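# Replace failed memory modules in the bench servers

## Task

In each open server on the bench, fill every slot of the middle memory bank with a working module whose two latches are both locked. A slot with a lit lamp at its end held a failed module at the start, and that lamp stays on even after the swap. Take replacements from the trays, and leave no loose part inside any server.

## Robot and tools

ROBOT. Two arms, left_arm (on the +y side) and right_arm, each with a two-finger gripper. The fingers can fold: grip with the outer quarter of the pads, near the fingertips, for a firm hold. Nearer the palm a narrow part may slip or not be held. A finger pushed tip-first into a surface folds easily, which hides the contact and can spoil the next grip.

FRAMES. Scene frame: origin at table-top height midway between the arms, +x out over the table, +z up. Calibrated bases in the scene frame: left_arm at (+0.028, +0.480, +0.039) m, quat_wxyz (+1.000, 0, 0, -0.021); right_arm at (+0.031, -0.376, +0.039) m, quat_wxyz (+1.000, 0, 0, -0.012). Both have +z up. Each arm's reported hand pose, Hand target, offsets and wrist camera use that arm's own base frame. Fixed cameras and the table use the scene frame. On the gripper, the fingers point along its +z and close along its y. end_effector_position is the point between the closed pads; fingertips lie about 33 mm beyond it at gaps up to 40 mm, about 9 mm when fully open. Printed poses can be a few cm off.

ROW FORMAT (used by execute_actions and move). One flat list of 18 numbers, each in [-1, 1], covering both arms even if one is idle: left dx, dy, dz, rx, ry, rz, left gripper position, force_limit, speed, then the same nine for the right arm. dx..rz are an offset, not a pose: measured from that arm's Hand target at the start of the action or move, along its base axes; 1.0 = 0.6 m or 180 degrees; rx, ry, rz form one rotation vector, turning about the Hand target's position. Six zeros re-command the current Hand target. The three gripper numbers are absolute settings: position +1 = 140 mm open, about -0.8 = pads touching, -1 = close until blocked; force_limit and speed start at +1. A 0 is a real command, so to leave a gripper unchanged resend its last three numbers.

GRIP FORCE. At speed -1, force_limit -1 gives about 14 N per pad, 0 about 40 N, +1 about 58 N. Faster closing squeezes harder (about 64 N at speed 0, 116 N at +1 when closing from a centimetre or more away on a rigid part). Closing speed: about 30, 140, 250 mm/s at -1, 0, +1. To squeeze harder after a grip, raise force_limit and nudge position between -1 and -0.98; to squeeze softer, open and reclose slowly.

TOOLS.
execute_actions(actions, cameras): actions is a list of actions; each action is a table of up to 15 rows, one row per 1/30 s step, the last row repeated to fill 15 steps (0.5 s). Every row counts from the action's start pose, but each new action starts from the updated Hand target, so repeating an offset moves further. An empty list just reports state.
move(target, speed, blend, stop_force, zero, blocking, cameras): straight-line path for each gripper toward its offset target; target is one row or up to 15 rows, all counted from the Hand targets at the move's start. speed in m/s, 0.002 to 1, default 0.25 (turns up to twice that in rad/s); one value or one per target. blend in m rounds corners in a list. stop_force 12 to 80 N ends an arm's path when it feels that much push along its travel; use it only slowly with a small value, not while turning the gripper, not when backing off something you press on, and not with blocking=false. zero (default true) resets the force baseline first. Paths do not avoid obstacles, lag behind, and cap at 10 s. In a list keep the finger numbers identical. The result adds a move: line (done, off_target, moving, held, fault; limits=paced or limits=held).
wait(seconds 0 to 10, cameras): let the scene run.
stop(cameras): brake a running move.
zoom_image(camera, region): region [x0, y0, x1, y1] in pixels, at most 504 x 504, of that camera's latest image.
finished_scene(scene): the current scene's number; ends the scene irreversibly.
Cameras: cam_head_left, cam_head_right, cam_high, cam_low, cam_left_wrist, cam_right_wrist, all 672x504; calibration matrices are supplied.

CONTROL. Each step the commanded pose is clipped to within 70 mm and 16 degrees of the measured gripper, so one action may fall short; the gripper often rests short of its Hand target, and only a new command (even zeros) or an extra offset closes the gap. An arm blocked by an object keeps pushing until commanded back past its gripper. A clearance check holds commands that bring the arms too close, but not fingers closing into the other arm.

RESULTS. Per arm: end_effector_position (m) and quat, Hand target, Tool commands, Joint velocities ("within noise" = still), flange force along gripper axes (includes held weight; "no reading" near singular poses). object_status: 0 moving, 1 blocked while opening, 2 blocked while closing (a grip), 3 reached position or pads met. position_measured counts: 3 open, 75 = 100 mm, 139 = 60 mm, 200 = 20 mm, 230 pads closed. Watch for MOTOR HOT and fault lines.

AVOID. Contact torque at joint limits (142 N m waist, shoulder, elbow; 35.6 N m forearm roll, wrist pitch, wrist roll) or 150 N outside force gives a 10 s fault stop; after one, release a gripped part pinning the arm before moving it. Overheating from holding loads, stretching out or pushing at unreachable poses brakes an arm for 30 s or more. Do not drop parts, release moving ones, slam, push hard, lever heavy parts held off-centre, press the arms together or grip the other arm's fingers, and never let anything leave the table. Set removed failed modules outside the servers.

Each tool is called after "Request:" as a command line: name --argument value for each argument, lists and objects as JSON in quotes; but a table of rows of numbers goes row by row, as --pt "numbers of a row", without its own name.

## Session

Request:
execute_actions --actions '[]'

Request:
zoom_image --camera "cam_head_right" --region '[220, 90, 440, 290]'

Request:
zoom_image --camera "cam_head_right" --region '[400, 90, 640, 350]'

Scene clock: 0.00 s.
left_arm: end_effector_position=(+0.1601, -0.2500, +0.1846) position_measured=3 object_status=3 end_effector_quat_wxyz=(-0.204, +0.166, +0.960, +0.096) | right_arm: end_effector_position=(+0.8542, +0.4749, +0.2926) position_measured=3 object_status=3 end_effector_quat_wxyz=(-0.130, +0.670, -0.414, +0.603)
Joint positions: left_arm=[-0.571 0.015 -0.191 -0.018 -1.82 -1.342] | right_arm=[0.86 0.998 0.64 1.458 -1.147 -1.053]
Joint velocities: within noise
Flange force (N): no reading
Hand target: left_arm +0.1601, -0.2500, +0.1846; -0.204, +0.166, +0.960, +0.096 | right_arm +0.8542, +0.4749, +0.2926; -0.130, +0.670, -0.414, +0.603
Tool commands: left_gripper/position=+1.0 left_gripper/force_limit=+1.0 left_gripper/speed=+1.0 right_gripper/position=+1.0 right_gripper/force_limit=+1.0 right_gripper/speed=+1.0
camera_calibration:
cam_left_wrist: T_world_to_cam=[[0.380405, 0.918867, 0.104764, 0.158859], [0.924238, -0.373698, -0.0783224, -0.223917], [-0.0328178, 0.126621, -0.991408, 0.359222], [0, 0, 0, 1]] pos_world=[0.158311, -0.275133, 0.321955]
cam_right_wrist: T_world_to_cam=[[-0.401162, -0.639301, -0.65602, 0.845364], [-0.263875, 0.766469, -0.585573, 0.039789], [0.877177, -0.0618022, -0.476174, -0.439089], [0, 0, 0, 1]] pos_world=[0.734786, 0.482809, 0.368792]

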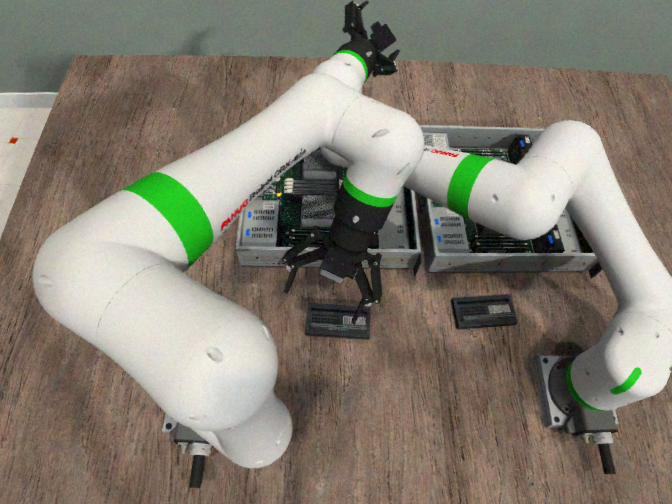

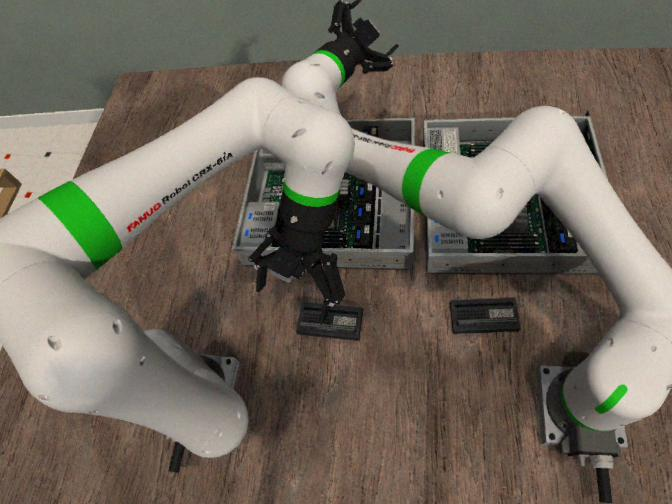

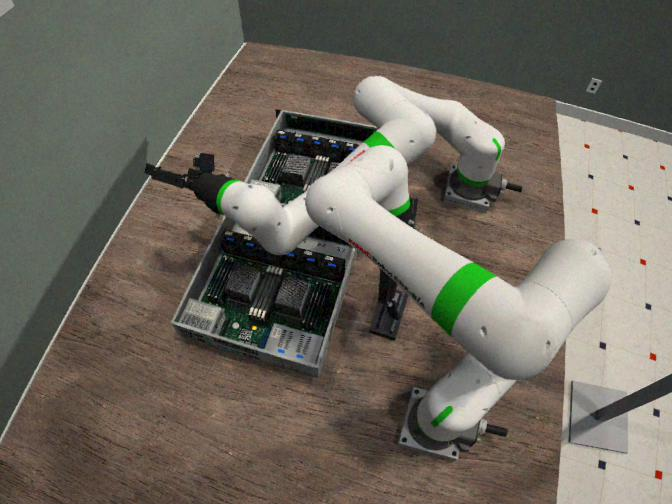

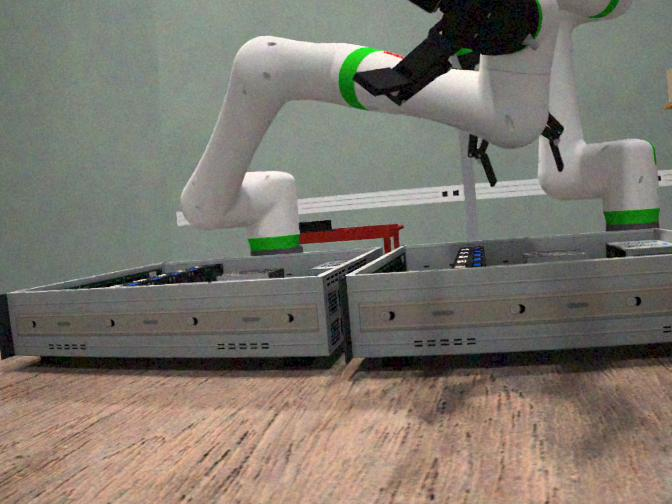

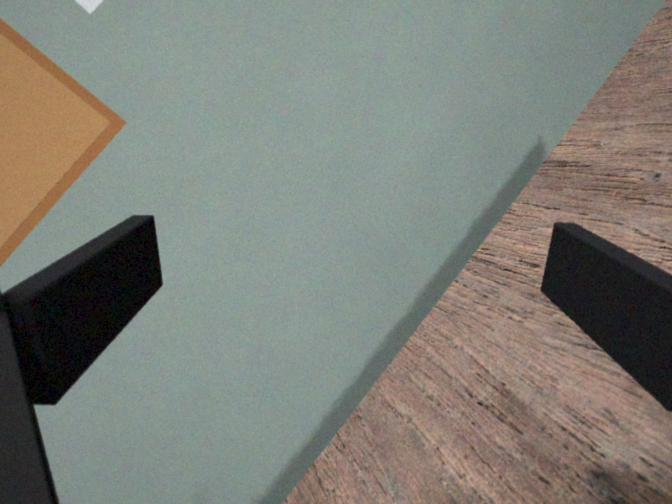

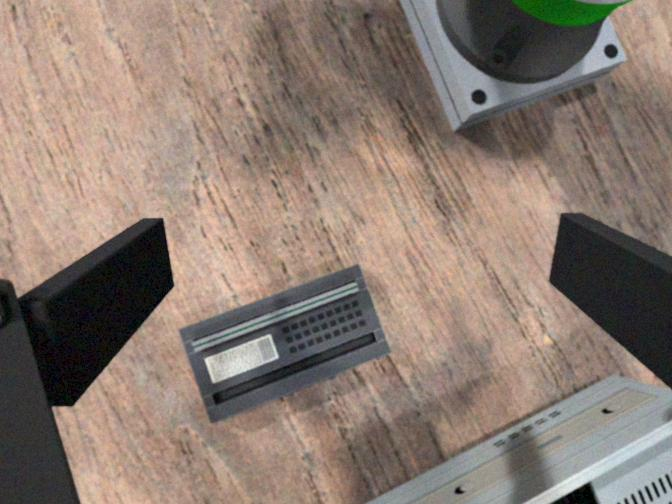

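Scaled by 2.291.

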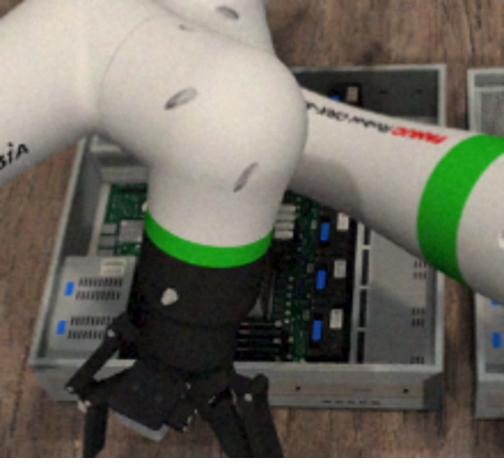

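Scaled by 1.938.

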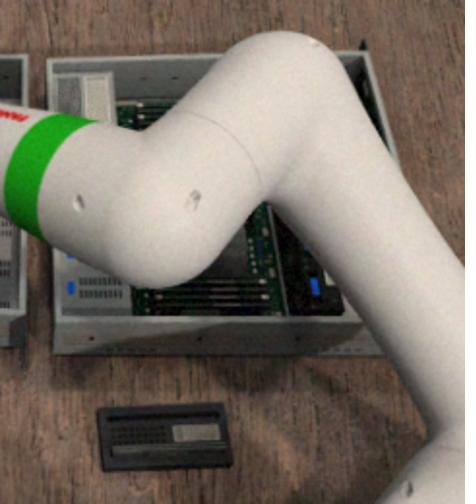

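Request:
move --pt "0 0 0 0 0 0 1 1 1 -0.1 0 0.35 0.05 0.1 0 1 1 1" --pt "0 0 0.15 -0.144 -0.055 -0.372 1 1 1 -0.49 -0.53 0.3 0.231 0.358 -0.125 1 1 1" --pt "0 0 0.2 -0.144 -0.055 -0.372 1 1 1 -0.52 -0.54 0.1 0.231 0.358 -0.125 1 1 1" --speed 0.3

Scene clock: 20.20 s.
left_arm: end_effector_position=(+0.1601, -0.2500, +0.1846) position_measured=3 object_status=3 end_effector_quat_wxyz=(-0.204, +0.166, +0.960, +0.096) | right_arm: end_effector_position=(+0.8184, +0.4750, +0.4141) position_measured=3 object_status=3 end_effector_quat_wxyz=(-0.145, +0.712, -0.438, +0.529)
Joint positions: left_arm=[-0.571 0.015 -0.191 -0.018 -1.82 -1.342] | right_arm=[0.917 0.934 0.957 1.128 -1.243 -0.643]
Joint velocities: within noise
Flange force (N): left_arm=[-4.6 -0.2 0.5] | right_arm=no reading
Hand target: left_arm +0.1601, -0.2500, +0.1846; -0.204, +0.166, +0.960, +0.096 (not the last commanded pose) | right_arm +0.8184, +0.4750, +0.4141; -0.145, +0.712, -0.438, +0.529 (not the last commanded pose)
Off the commanded pose: left_arm 0.120 m, 72 deg | right_arm 0.430 m, 71 deg.
led back after a hold (right arm): the arm was led back toward your command in small steps, so it may still be short of it.
move: held (right_arm; a check stopped the path), off_target (left_arm; braked when a check withheld steps of right_arm); path passed 0 of 3 targets; limits=held
pose unreachable (right arm): on one or more control steps of this call, first in action 0 (counted from 0), this arm could not follow its commanded pose, so it was not sent that pose on those steps. It may still have moved: this result reports where it is.
cause: moving toward the commanded pose would bring a part of the arm too close to another arm (a part of this arm just beyond joint 4 (forearm roll) and a part of the left arm just beyond its joint 4 (forearm roll), where that arm would come to rest).
camera_calibration:
cam_left_wrist: T_world_to_cam=[[0.380405, 0.918867, 0.104764, 0.158859], [0.924238, -0.373698, -0.0783224, -0.223917], [-0.0328178, 0.126621, -0.991408, 0.359222], [0, 0, 0, 1]] pos_world=[0.158311, -0.275133, 0.321955]
cam_right_wrist: T_world_to_cam=[[-0.470705, -0.592055, -0.654147, 0.944468], [-0.37143, 0.805491, -0.461763, 0.119599], [0.800298, 0.0256156, -0.599055, -0.27767], [0, 0, 0, 1]] pos_world=[0.711207, 0.469953, 0.506707]

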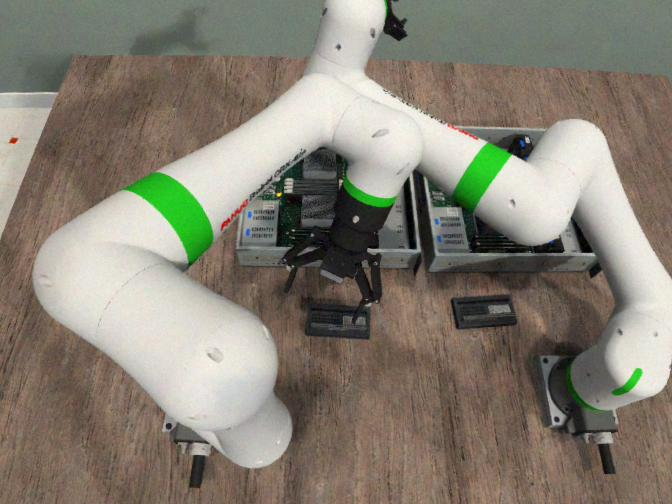

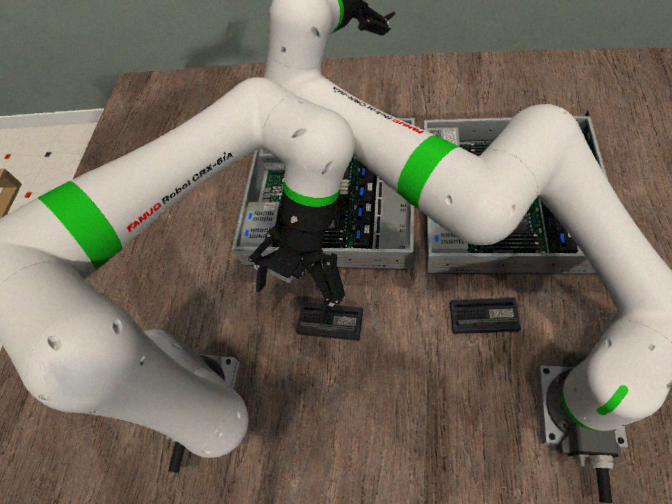

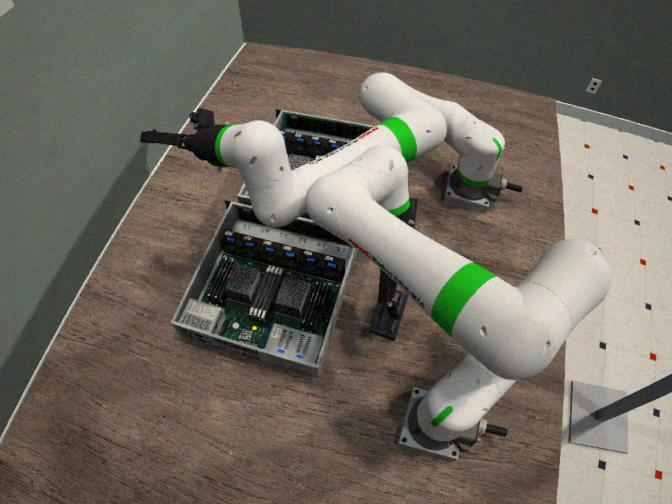

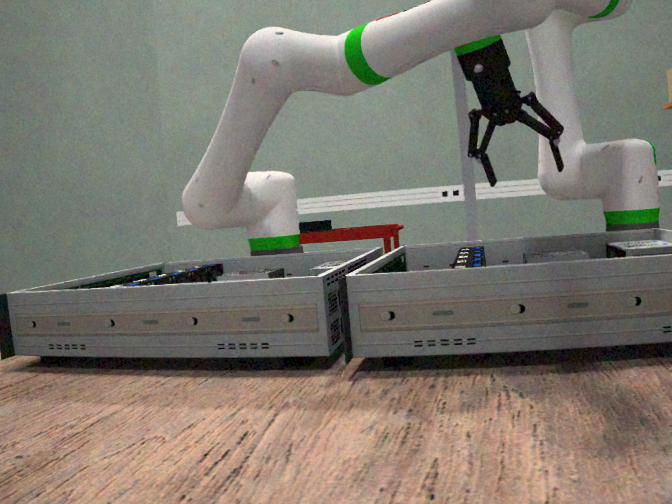

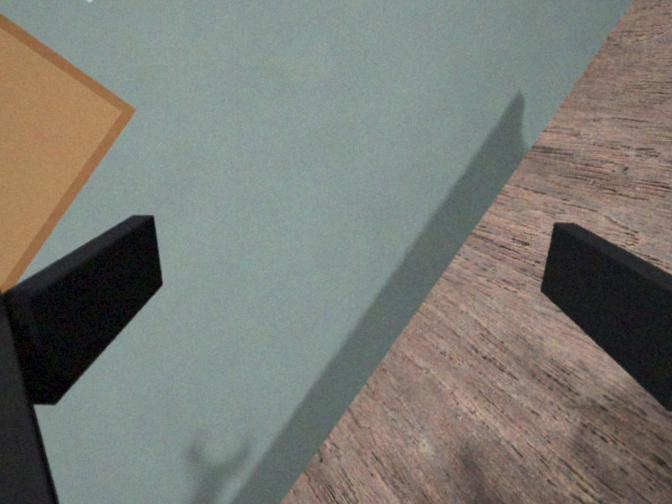

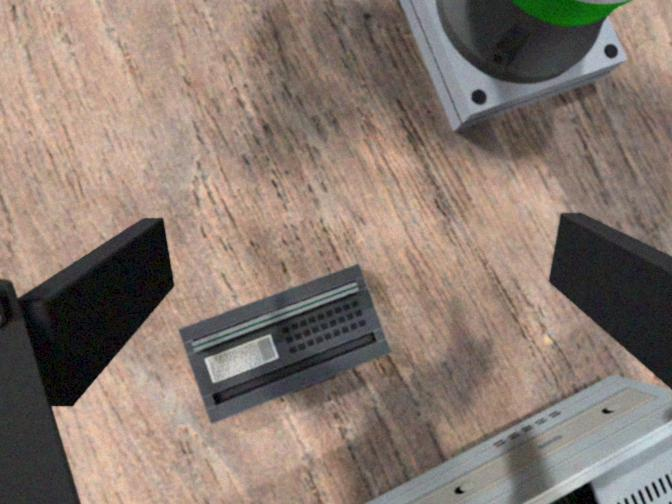

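Request:
move --target '[0.05,0.35,0.05,0,0,0,1,1,1,0,0,0,0,0,0,1,1,1]' --speed 0.25 --cameras '[]'

Request:
move --pt "0 0 0 0 0 0 1 1 1 -0.4 -0.53 0.10 0.231 0.358 -0.125 1 1 1" --pt "0 0 0.0 0 0 0 1 1 1 -0.46 -0.54 -0.15 0.231 0.358 -0.125 1 1 1" --speed 0.35

Scene clock: 27.30 s.
left_arm: end_effector_position=(+0.1900, -0.0399, +0.2146) position_measured=3 object_status=3 end_effector_quat_wxyz=(-0.204, +0.166, +0.960, +0.096) | right_arm: end_effector_position=(+0.8184, +0.4750, +0.4141) position_measured=3 object_status=3 end_effector_quat_wxyz=(-0.145, +0.712, -0.438, +0.529)
Joint positions: left_arm=[-0.014 -0.268 -0.295 -0.266 -1.918 -1.942] | right_arm=[0.917 0.934 0.957 1.128 -1.243 -0.643]
Joint velocities: within noise
Flange force (N): left_arm=[-4.3 2.6 0.6] | right_arm=no reading
Hand target: left_arm +0.1901, -0.0400, +0.2146; -0.204, +0.166, +0.960, +0.096 | right_arm +0.8184, +0.4750, +0.4141; -0.145, +0.712, -0.438, +0.529
Off the commanded pose: left_arm 0.000 m, 0 deg | right_arm 0.000 m, 0 deg.
move: done
No camera images: "cameras" was empty.

Scene clock: 30.83 s.
left_arm: end_effector_position=(+0.1901, -0.0400, +0.2146) position_measured=3 object_status=3 end_effector_quat_wxyz=(-0.204, +0.166, +0.960, +0.096) | right_arm: end_effector_position=(+0.5424, +0.1510, +0.3241) position_measured=3 object_status=3 end_effector_quat_wxyz=(-0.026, +0.692, -0.716, -0.083)
Joint positions: left_arm=[-0.014 -0.268 -0.295 -0.266 -1.918 -1.942] | right_arm=[0.389 0.366 0.673 -0.184 -1.886 -0.479]
Joint velocities: within noise
Flange force (N): left_arm=[-3.9 2.6 0.8] | right_arm=[-3.3 -7.8 -1.9]
Hand target: left_arm +0.1901, -0.0400, +0.2146; -0.204, +0.166, +0.960, +0.096 | right_arm +0.5424, +0.1510, +0.3241; -0.026, +0.692, -0.716, -0.083
Off the commanded pose: left_arm 0.000 m, 0 deg | right_arm 0.000 m, 0 deg.
elbow stopped short (right arm): the move would have taken joint 3 (elbow) straighter than the controller allows.
move: done; limits=paced
camera_calibration:
cam_left_wrist: T_world_to_cam=[[0.380407, 0.918862, 0.104802, -0.0486724], [0.92424, -0.373711, -0.0782309, -0.170852], [-0.0327179, 0.126621, -0.991411, 0.363341], [0, 0, 0, 1]] pos_world=[0.188311, -0.0651328, 0.351955]
cam_right_wrist: T_world_to_cam=[[-0.996711, 0.00395076, 0.0809424, 0.521012], [0.0432847, 0.870355, 0.490519, -0.306827], [-0.0685107, 0.492409, -0.867663, 0.385469], [0, 0, 0, 1]] pos_world=[0.558988, 0.0751813, 0.44279]

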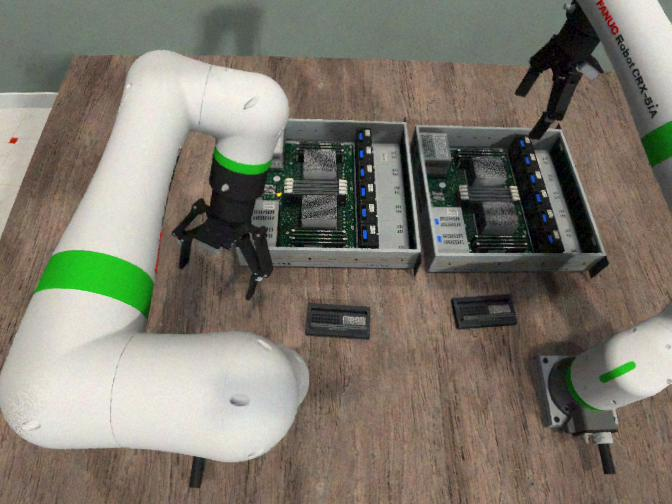

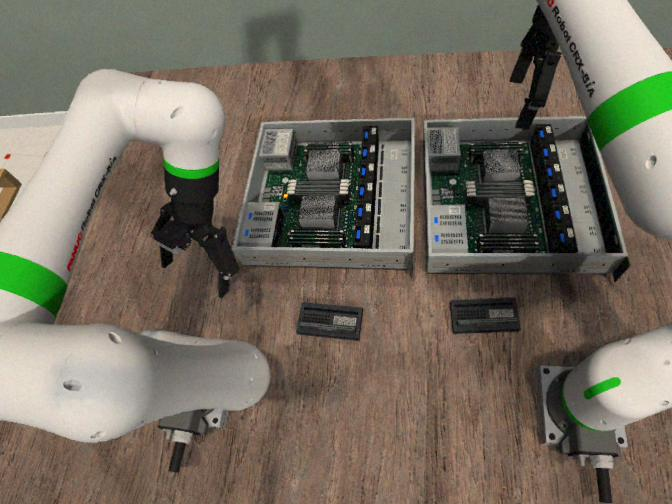

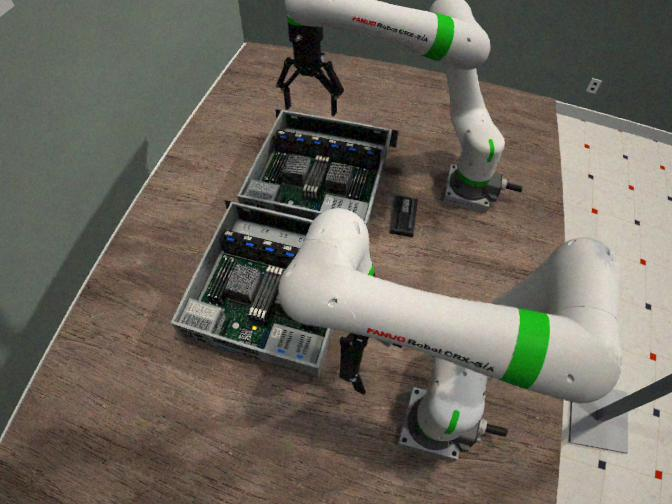

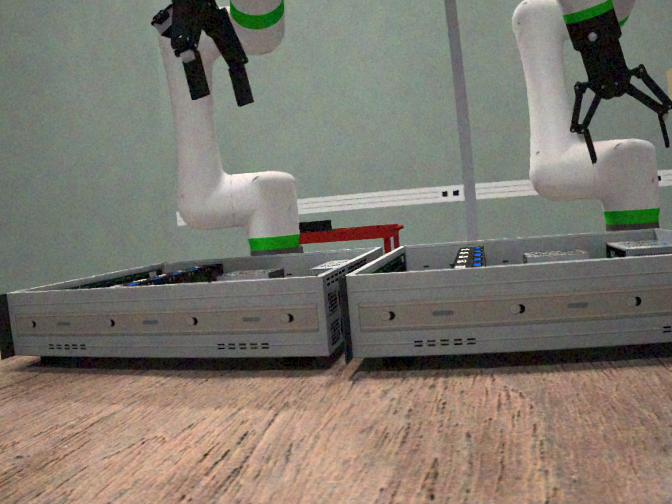

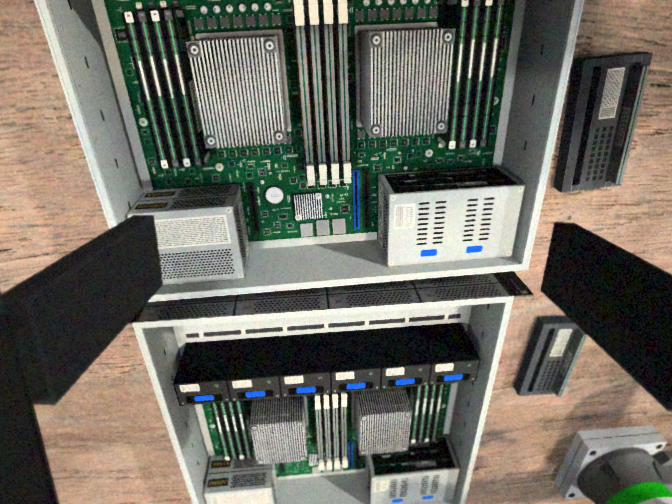

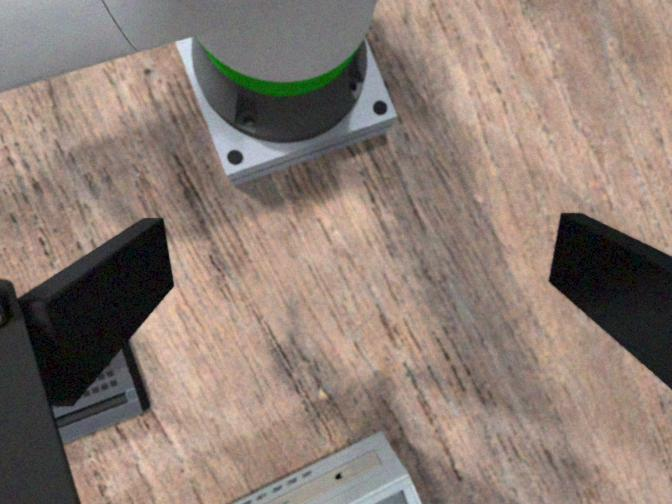

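Request:
zoom_image --camera "cam_left_wrist" --region '[250, 0, 400, 240]'

Request:
zoom_image --camera "cam_head_right" --region '[240, 130, 400, 260]'

Request:
zoom_image --camera "cam_head_right" --region '[430, 130, 570, 260]'

Request:
zoom_image --camera "cam_head_right" --region '[280, 280, 540, 360]'

Request:
zoom_image --camera "cam_high" --region '[220, 130, 400, 330]'

Scaled by 2.100.

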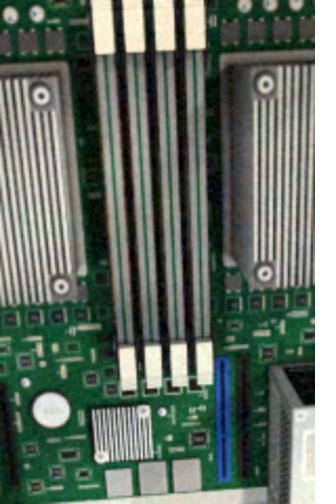

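Scaled by 3.150.

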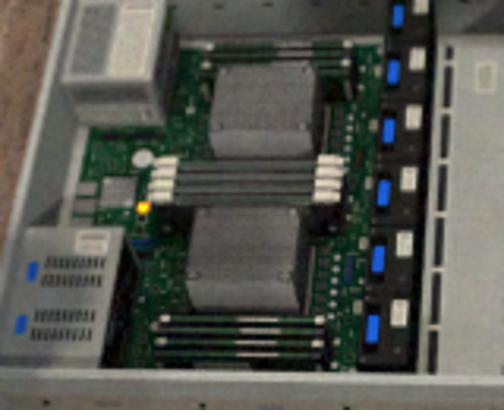

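Scaled by 3.600.

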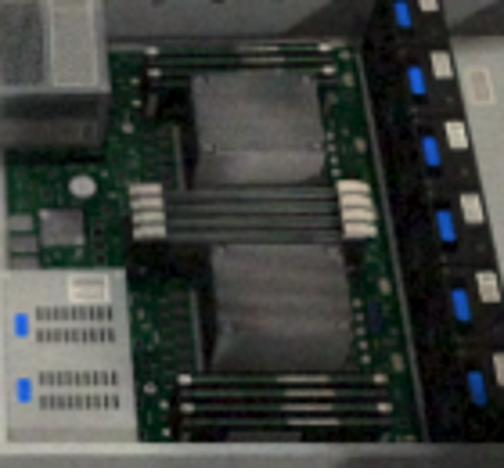

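Scaled by 1.938.

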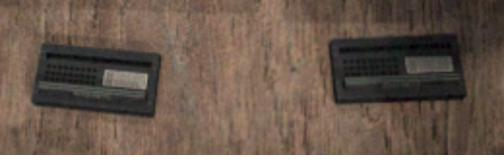

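Scaled by 2.520.

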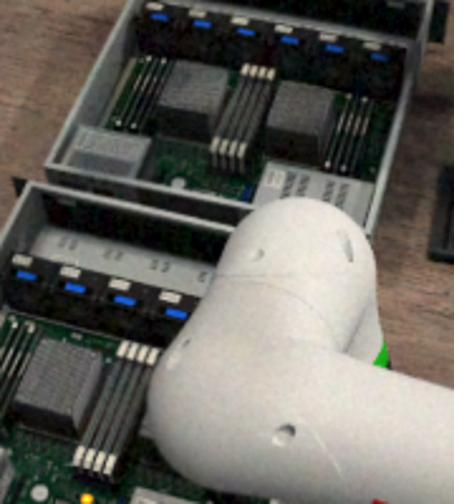

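Request:
move --pt "0.1 -0.05 0.12 -0.144 -0.055 -0.372 1 1 1 0 0 0 0 0 0 1 1 1" --pt "0.575 -0.33 0.1 -0.144 -0.055 -0.372 -0.5 1 0 0 0 0 0 0 0 1 1 1" --speed 0.3 --cameras '["cam_right_wrist"]'

Request:
zoom_image --camera "cam_right_wrist" --region '[230, 0, 480, 250]'

Request:
move --target '[0,0,0,0,0,0,-0.5,1,0,-0.03,-0.02,-0.1,0,0,0,-1,1,0]' --speed 0.15 --cameras '["cam_left_wrist"]'

Request:
zoom_image --camera "cam_left_wrist" --region '[230, 0, 480, 250]'

Scene clock: 59.70 s.
left_arm: end_effector_position=(+0.5351, -0.2380, +0.2746) position_measured=192 object_status=0 end_effector_quat_wxyz=(+0.000, +0.693, +0.721, -0.001) | right_arm: end_effector_position=(+0.5424, +0.1510, +0.3241) position_measured=3 object_status=3 end_effector_quat_wxyz=(-0.026, +0.692, -0.716, -0.083)
Joint positions: left_arm=[-0.194 0.363 0.51 0.001 -1.718 -2.909] | right_arm=[0.389 0.366 0.673 -0.184 -1.886 -0.479]
Joint velocities: within noise
Flange force (N): left_arm=[0.5 4.2 1.2] | right_arm=[-3.2 -7.6 -1.4]
Hand target: left_arm +0.5351, -0.2380, +0.2746; +0.000, +0.693, +0.721, -0.001 | right_arm +0.5424, +0.1510, +0.3241; -0.026, +0.692, -0.716, -0.083
Off the commanded pose: left_arm 0.000 m, 0 deg | right_arm 0.000 m, 0 deg.
move: done
camera_calibration:
cam_right_wrist: T_world_to_cam=[[-0.996711, 0.00395076, 0.0809424, 0.521012], [0.0432847, 0.870355, 0.490519, -0.306827], [-0.0685107, 0.492409, -0.867663, 0.385469], [0, 0, 0, 1]] pos_world=[0.558988, 0.0751813, 0.44279]
Images, in order (width x height): cam_right_wrist 672x504.

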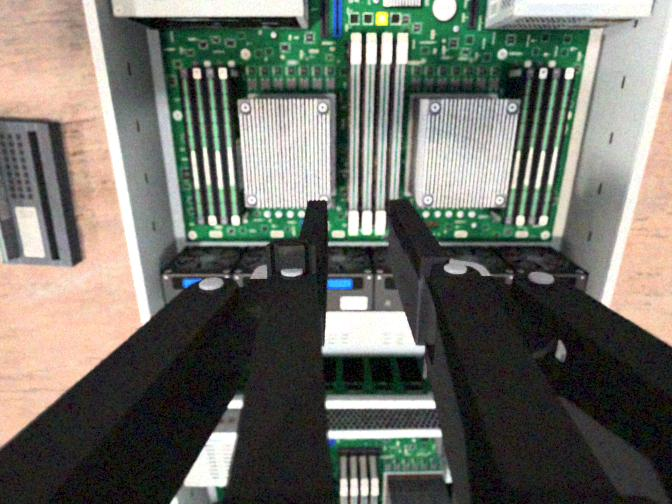

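Scaled by 2.016.

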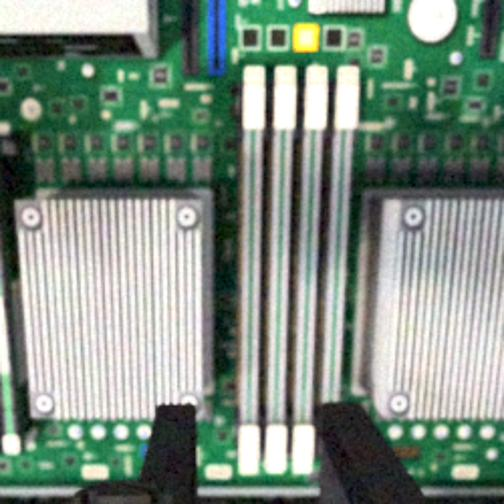

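Scene clock: 60.97 s.
left_arm: end_effector_position=(+0.5351, -0.2380, +0.2746) position_measured=192 object_status=3 end_effector_quat_wxyz=(+0.000, +0.693, +0.721, -0.001) | right_arm: end_effector_position=(+0.5244, +0.1390, +0.2641) position_measured=233 object_status=3 end_effector_quat_wxyz=(-0.026, +0.692, -0.716, -0.083)
Joint positions: left_arm=[-0.194 0.363 0.51 0.001 -1.718 -2.909] | right_arm=[0.381 0.283 0.421 -0.177 -1.721 -0.44]
Joint velocities: within noise
Flange force (N): left_arm=[0.4 3.7 1.5] | right_arm=[-2.7 -7.1 -0.3]
Hand target: left_arm +0.5351, -0.2380, +0.2746; +0.000, +0.693, +0.721, -0.001 | right_arm +0.5244, +0.1390, +0.2641; -0.026, +0.692, -0.716, -0.083
Off the commanded pose: left_arm 0.000 m, 0 deg | right_arm 0.000 m, 0 deg.
move: done
camera_calibration:
cam_left_wrist: T_world_to_cam=[[0.999934, 0.0114214, -0.000831696, -0.522727], [0.0109619, -0.933641, 0.358043, -0.323388], [0.00331283, -0.358028, -0.933705, 0.308713], [0, 0, 0, 1]] pos_world=[0.525215, -0.18543, 0.403599]
Images, in order (width x height): cam_left_wrist 672x504.

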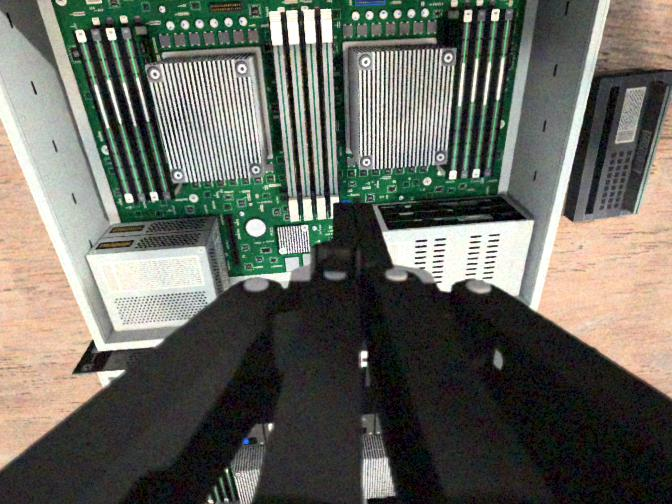

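Scaled by 2.016.

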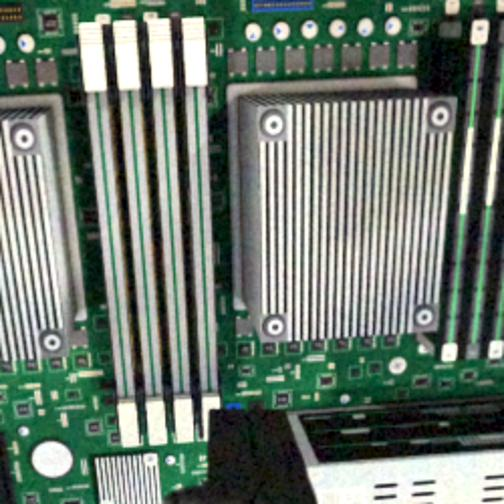

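Request:
zoom_image --camera "cam_left_wrist" --region '[255, 0, 355, 75]'

Request:
zoom_image --camera "cam_left_wrist" --region '[270, 160, 370, 260]'

Request:
move --target '[-0.05,0,0,0,0,0,-0.5,1,0,-0.03,0.12,-0.02,0,0,0,-1,1,0]' --speed 0.15 --cameras '["cam_left_wrist","cam_right_wrist"]'

Request:
zoom_image --camera "cam_left_wrist" --region '[240, 60, 440, 210]'

Request:
zoom_image --camera "cam_right_wrist" --region '[320, 10, 460, 250]'

Scaled by 5.040.

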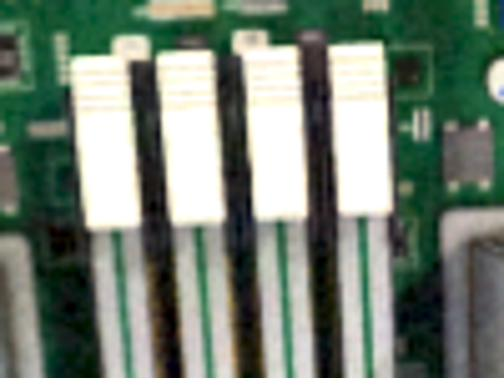

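Scaled by 5.040.

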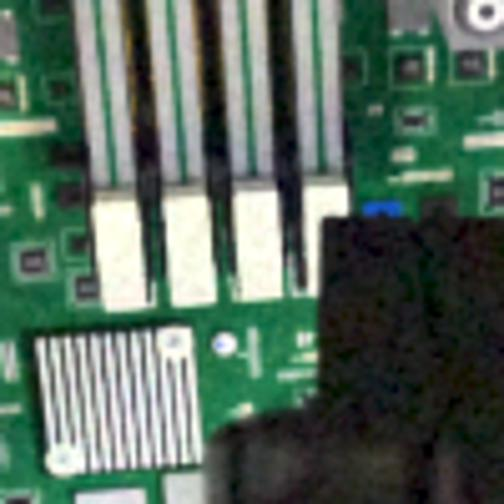

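Scene clock: 77.77 s.
left_arm: end_effector_position=(+0.5051, -0.2379, +0.2746) position_measured=192 object_status=3 end_effector_quat_wxyz=(+0.000, +0.693, +0.721, -0.001) | right_arm: end_effector_position=(+0.5064, +0.2110, +0.2521) position_measured=233 object_status=3 end_effector_quat_wxyz=(-0.026, +0.692, -0.716, -0.083)
Joint positions: left_arm=[-0.205 0.288 0.411 0.001 -1.695 -2.898] | right_arm=[0.515 0.275 0.383 -0.176 -1.668 -0.567]
Joint velocities: within noise
Flange force (N): left_arm=[-0.1 4.2 1.0] | right_arm=[-4.3 -7.2 -0.4]
Hand target: left_arm +0.5051, -0.2380, +0.2746; +0.000, +0.693, +0.721, -0.001 | right_arm +0.5064, +0.2110, +0.2521; -0.026, +0.692, -0.716, -0.083
Off the commanded pose: left_arm 0.000 m, 0 deg | right_arm 0.000 m, 0 deg.
move: done
camera_calibration:
cam_left_wrist: T_world_to_cam=[[0.999934, 0.0114223, -0.00083062, -0.49273], [0.0109628, -0.933674, 0.357955, -0.32303], [0.00331316, -0.357941, -0.933738, 0.308842], [0, 0, 0, 1]] pos_world=[0.495215, -0.18543, 0.403599]
cam_right_wrist: T_world_to_cam=[[-0.996718, 0.0039994, 0.0808557, 0.49075], [0.0432845, 0.870353, 0.490522, -0.322173], [-0.0684112, 0.492412, -0.867669, 0.290936], [0, 0, 0, 1]] pos_world=[0.522988, 0.135181, 0.37079]
Images, in order (width x height): cam_left_wrist 672x504, cam_right_wrist 672x504.

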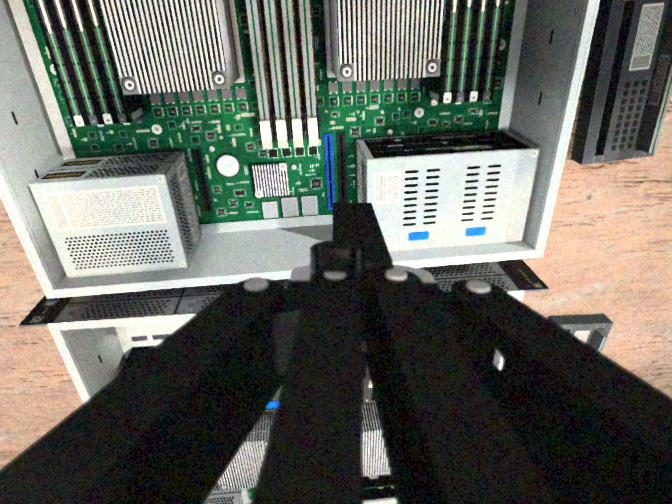

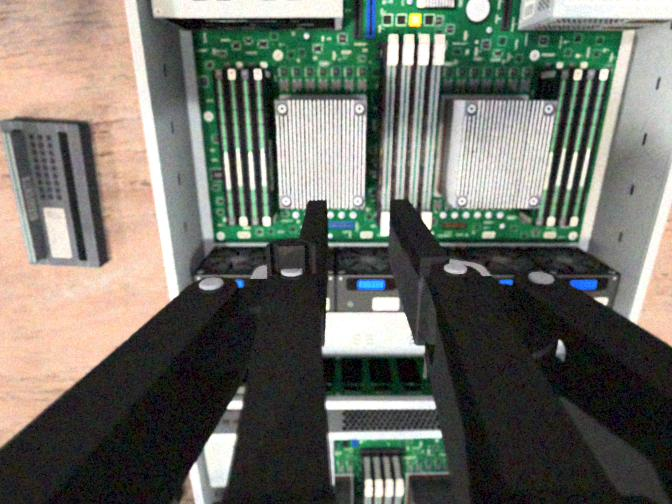

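Scaled by 2.520.

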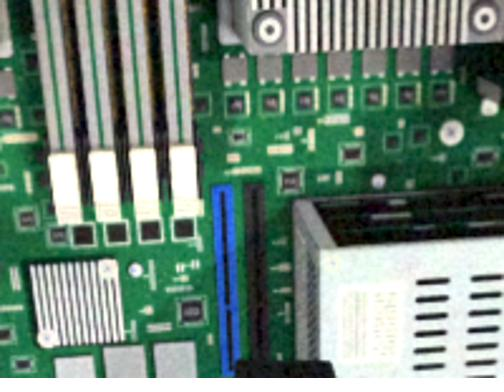

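Scaled by 2.100.

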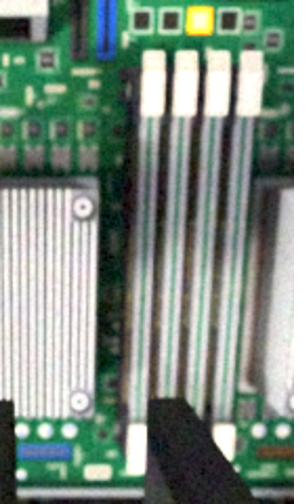

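Request:
move --pt "0.098 0.007 -0.1 0 0 0 -1 1 0 0 0.05 0.05 0 0 0 -1 1 0" --pt "0.098 0.007 -0.3 0 0 0 -1 1 0 0 0.05 0.05 0 0 0 -1 1 0" --speed 0.15 --cameras '["cam_right_wrist"]'

Request:
zoom_image --camera "cam_right_wrist" --region '[230, 0, 480, 250]'

Scene clock: 103.63 s.
left_arm: end_effector_position=(+0.5639, -0.2338, +0.0946) position_measured=233 object_status=3 end_effector_quat_wxyz=(+0.000, +0.693, +0.721, -0.001) | right_arm: end_effector_position=(+0.5064, +0.2410, +0.2821) position_measured=233 object_status=3 end_effector_quat_wxyz=(-0.026, +0.692, -0.716, -0.083)
Joint positions: left_arm=[-0.178 0.452 0.21 0.001 -1.33 -2.925] | right_arm=[0.562 0.307 0.494 -0.177 -1.737 -0.627]
Joint velocities: within noise
Flange force (N): left_arm=[0.1 4.3 2.8] | right_arm=[-4.4 -6.6 -0.5]
Hand target: left_arm +0.5639, -0.2338, +0.0946; +0.000, +0.693, +0.721, -0.001 | right_arm +0.5064, +0.2410, +0.2821; -0.026, +0.692, -0.716, -0.083
Off the commanded pose: left_arm 0.000 m, 0 deg | right_arm 0.000 m, 0 deg.
move: done
camera_calibration:
cam_right_wrist: T_world_to_cam=[[-0.996711, 0.00395076, 0.0809424, 0.488174], [0.0432847, 0.870355, 0.490519, -0.362999], [-0.0685107, 0.492409, -0.867663, 0.302244], [0, 0, 0, 1]] pos_world=[0.522988, 0.165181, 0.40079]
Images, in order (width x height): cam_right_wrist 672x504.

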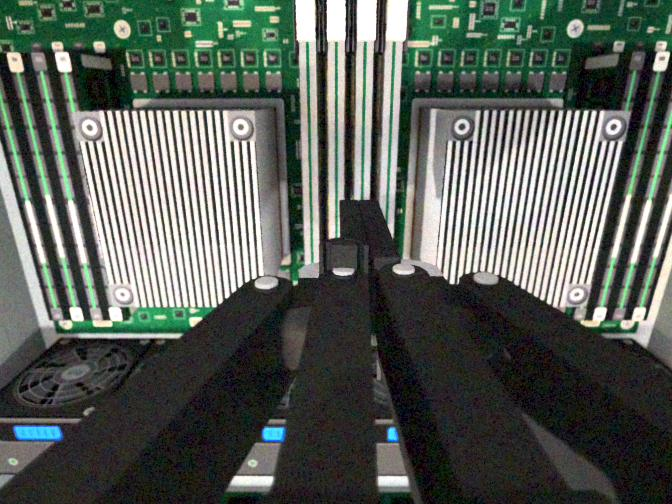

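Scaled by 2.016.

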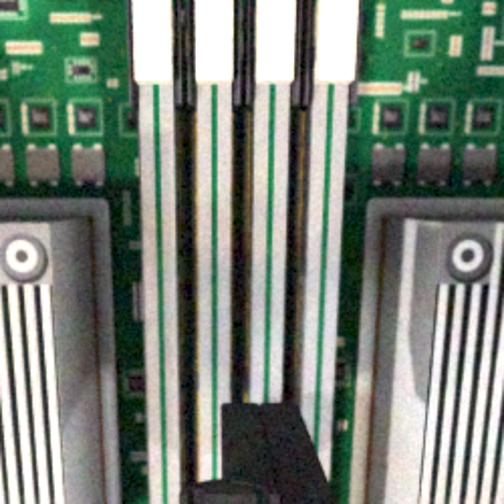

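Request:
move --target '[0.0032,0.063,-0.04,0,0,-0.003,-1,1,0,0,0,0,0,0,0,-1,1,0]' --speed 0.08 --cameras '["cam_right_wrist"]'

Request:
zoom_image --camera "cam_right_wrist" --region '[230, 50, 480, 250]'

Scene clock: 113.07 s.
left_arm: end_effector_position=(+0.5658, -0.1960, +0.0706) position_measured=233 object_status=3 end_effector_quat_wxyz=(+0.000, +0.697, +0.717, +0.000) | right_arm: end_effector_position=(+0.5064, +0.2410, +0.2821) position_measured=233 object_status=3 end_effector_quat_wxyz=(-0.026, +0.692, -0.716, -0.083)
Joint positions: left_arm=[-0.114 0.439 0.135 0.001 -1.267 -2.999] | right_arm=[0.562 0.307 0.494 -0.177 -1.737 -0.627]
Joint velocities: within noise
Flange force (N): left_arm=[0.5 3.8 3.0] | right_arm=[-4.2 -6.9 -0.4]
Hand target: left_arm +0.5658, -0.1960, +0.0706; +0.000, +0.697, +0.717, -0.001 | right_arm +0.5064, +0.2410, +0.2821; -0.026, +0.692, -0.716, -0.083
Off the commanded pose: left_arm 0.000 m, 0 deg | right_arm 0.000 m, 0 deg.
move: done
camera_calibration:
cam_right_wrist: T_world_to_cam=[[-0.996711, 0.00395076, 0.0809424, 0.488174], [0.0432847, 0.870355, 0.490519, -0.362999], [-0.0685107, 0.492409, -0.867663, 0.302244], [0, 0, 0, 1]] pos_world=[0.522988, 0.165181, 0.40079]
Images, in order (width x height): cam_right_wrist 672x504.

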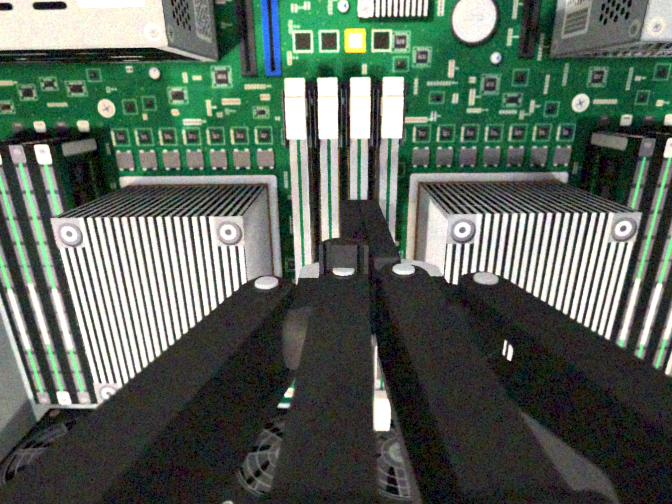

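Scaled by 2.016.

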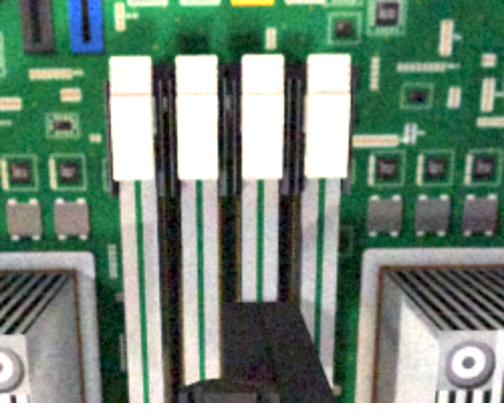

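Request:
move --target '[0,0,-0.025,0,0,0,-1,1,0,0,0,0,0,0,0,-1,1,0]' --speed 0.01 --stop_force 12 --cameras '[]'

Scene clock: 120.17 s.
left_arm: end_effector_position=(+0.5658, -0.1960, +0.0603) position_measured=233 object_status=3 end_effector_quat_wxyz=(+0.000, +0.697, +0.717, -0.001) | right_arm: end_effector_position=(+0.5064, +0.2410, +0.2821) position_measured=233 object_status=3 end_effector_quat_wxyz=(-0.026, +0.692, -0.716, -0.083)
Joint positions: left_arm=[-0.114 0.447 0.121 0.001 -1.245 -2.999] | right_arm=[0.562 0.307 0.494 -0.177 -1.737 -0.627]
Joint velocities: within noise
Flange force (N): left_arm=[6.2 -1.1 -23.5] | right_arm=[-4.0 -6.6 -0.6]
Hand target: left_arm +0.5658, -0.1960, +0.0603; +0.000, +0.697, +0.717, +0.000 (not the last commanded pose) | right_arm +0.5064, +0.2410, +0.2821; -0.026, +0.692, -0.716, -0.083
Off the commanded pose: left_arm 0.005 m, 0 deg | right_arm 0.000 m, 0 deg.
move: contact (left_arm)
No camera images: "cameras" was empty.

Request:
move --target '[0,0,0.0037,0,0,0,-1,1,0,0,0,0,0,0,0,-1,1,0]' --speed 0.02 --cameras '[]'

Request:
move --target '[0,0.045,0,0,0,0,-1,1,0,0,0,0,0,0,0,-1,1,0]' --speed 0.02 --stop_force 50 --cameras '["cam_right_wrist"]'

Scene clock: 129.27 s.
left_arm: end_effector_position=(+0.5658, -0.1960, +0.0625) position_measured=233 object_status=3 end_effector_quat_wxyz=(+0.000, +0.697, +0.717, +0.000) | right_arm: end_effector_position=(+0.5064, +0.2410, +0.2821) position_measured=233 object_status=3 end_effector_quat_wxyz=(-0.026, +0.692, -0.716, -0.083)
Joint positions: left_arm=[-0.114 0.446 0.124 0.001 -1.249 -2.999] | right_arm=[0.562 0.307 0.494 -0.177 -1.737 -0.627]
Joint velocities: within noise
Flange force (N): left_arm=[0.6 3.9 2.6] | right_arm=[-4.2 -6.6 -0.7]
Hand target: left_arm +0.5658, -0.1960, +0.0625; +0.000, +0.697, +0.717, +0.000 | right_arm +0.5064, +0.2410, +0.2821; -0.026, +0.692, -0.716, -0.083
Off the commanded pose: left_arm 0.000 m, 0 deg | right_arm 0.000 m, 0 deg.
move: done
No camera images: "cameras" was empty.

Scene clock: 131.23 s.
left_arm: end_effector_position=(+0.5658, -0.1690, +0.0625) position_measured=233 object_status=3 end_effector_quat_wxyz=(+0.000, +0.697, +0.717, +0.000) | right_arm: end_effector_position=(+0.5064, +0.2410, +0.2821) position_measured=233 object_status=3 end_effector_quat_wxyz=(-0.026, +0.692, -0.716, -0.083)
Joint positions: left_arm=[-0.068 0.426 0.095 0.001 -1.241 -3.045] | right_arm=[0.562 0.307 0.494 -0.177 -1.737 -0.627]
Joint velocities: within noise
Flange force (N): left_arm=[-6.3 3.9 -3.5] | right_arm=[-4.1 -6.3 -0.5]
Hand target: left_arm +0.5658, -0.1690, +0.0625; +0.000, +0.697, +0.717, +0.000 | right_arm +0.5064, +0.2410, +0.2821; -0.026, +0.692, -0.716, -0.083
Off the commanded pose: left_arm 0.000 m, 0 deg | right_arm 0.000 m, 0 deg.
move: done
camera_calibration:
cam_right_wrist: T_world_to_cam=[[-0.996711, 0.00395076, 0.0809424, 0.488174], [0.0432847, 0.870355, 0.490519, -0.362999], [-0.0685107, 0.492409, -0.867663, 0.302244], [0, 0, 0, 1]] pos_world=[0.522988, 0.165181, 0.40079]
Images, in order (width x height): cam_right_wrist 672x504.

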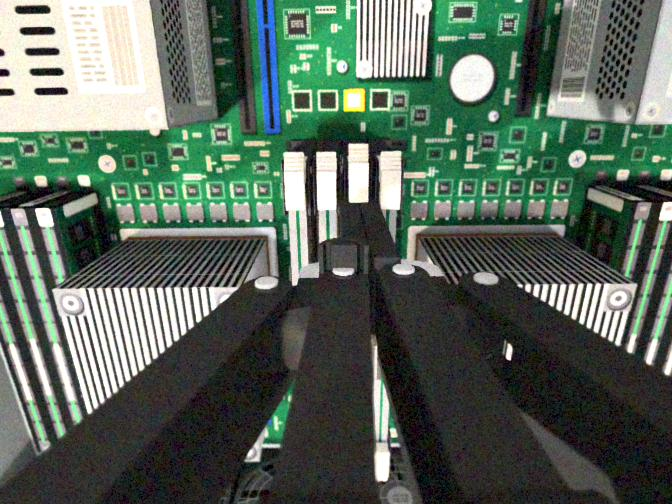

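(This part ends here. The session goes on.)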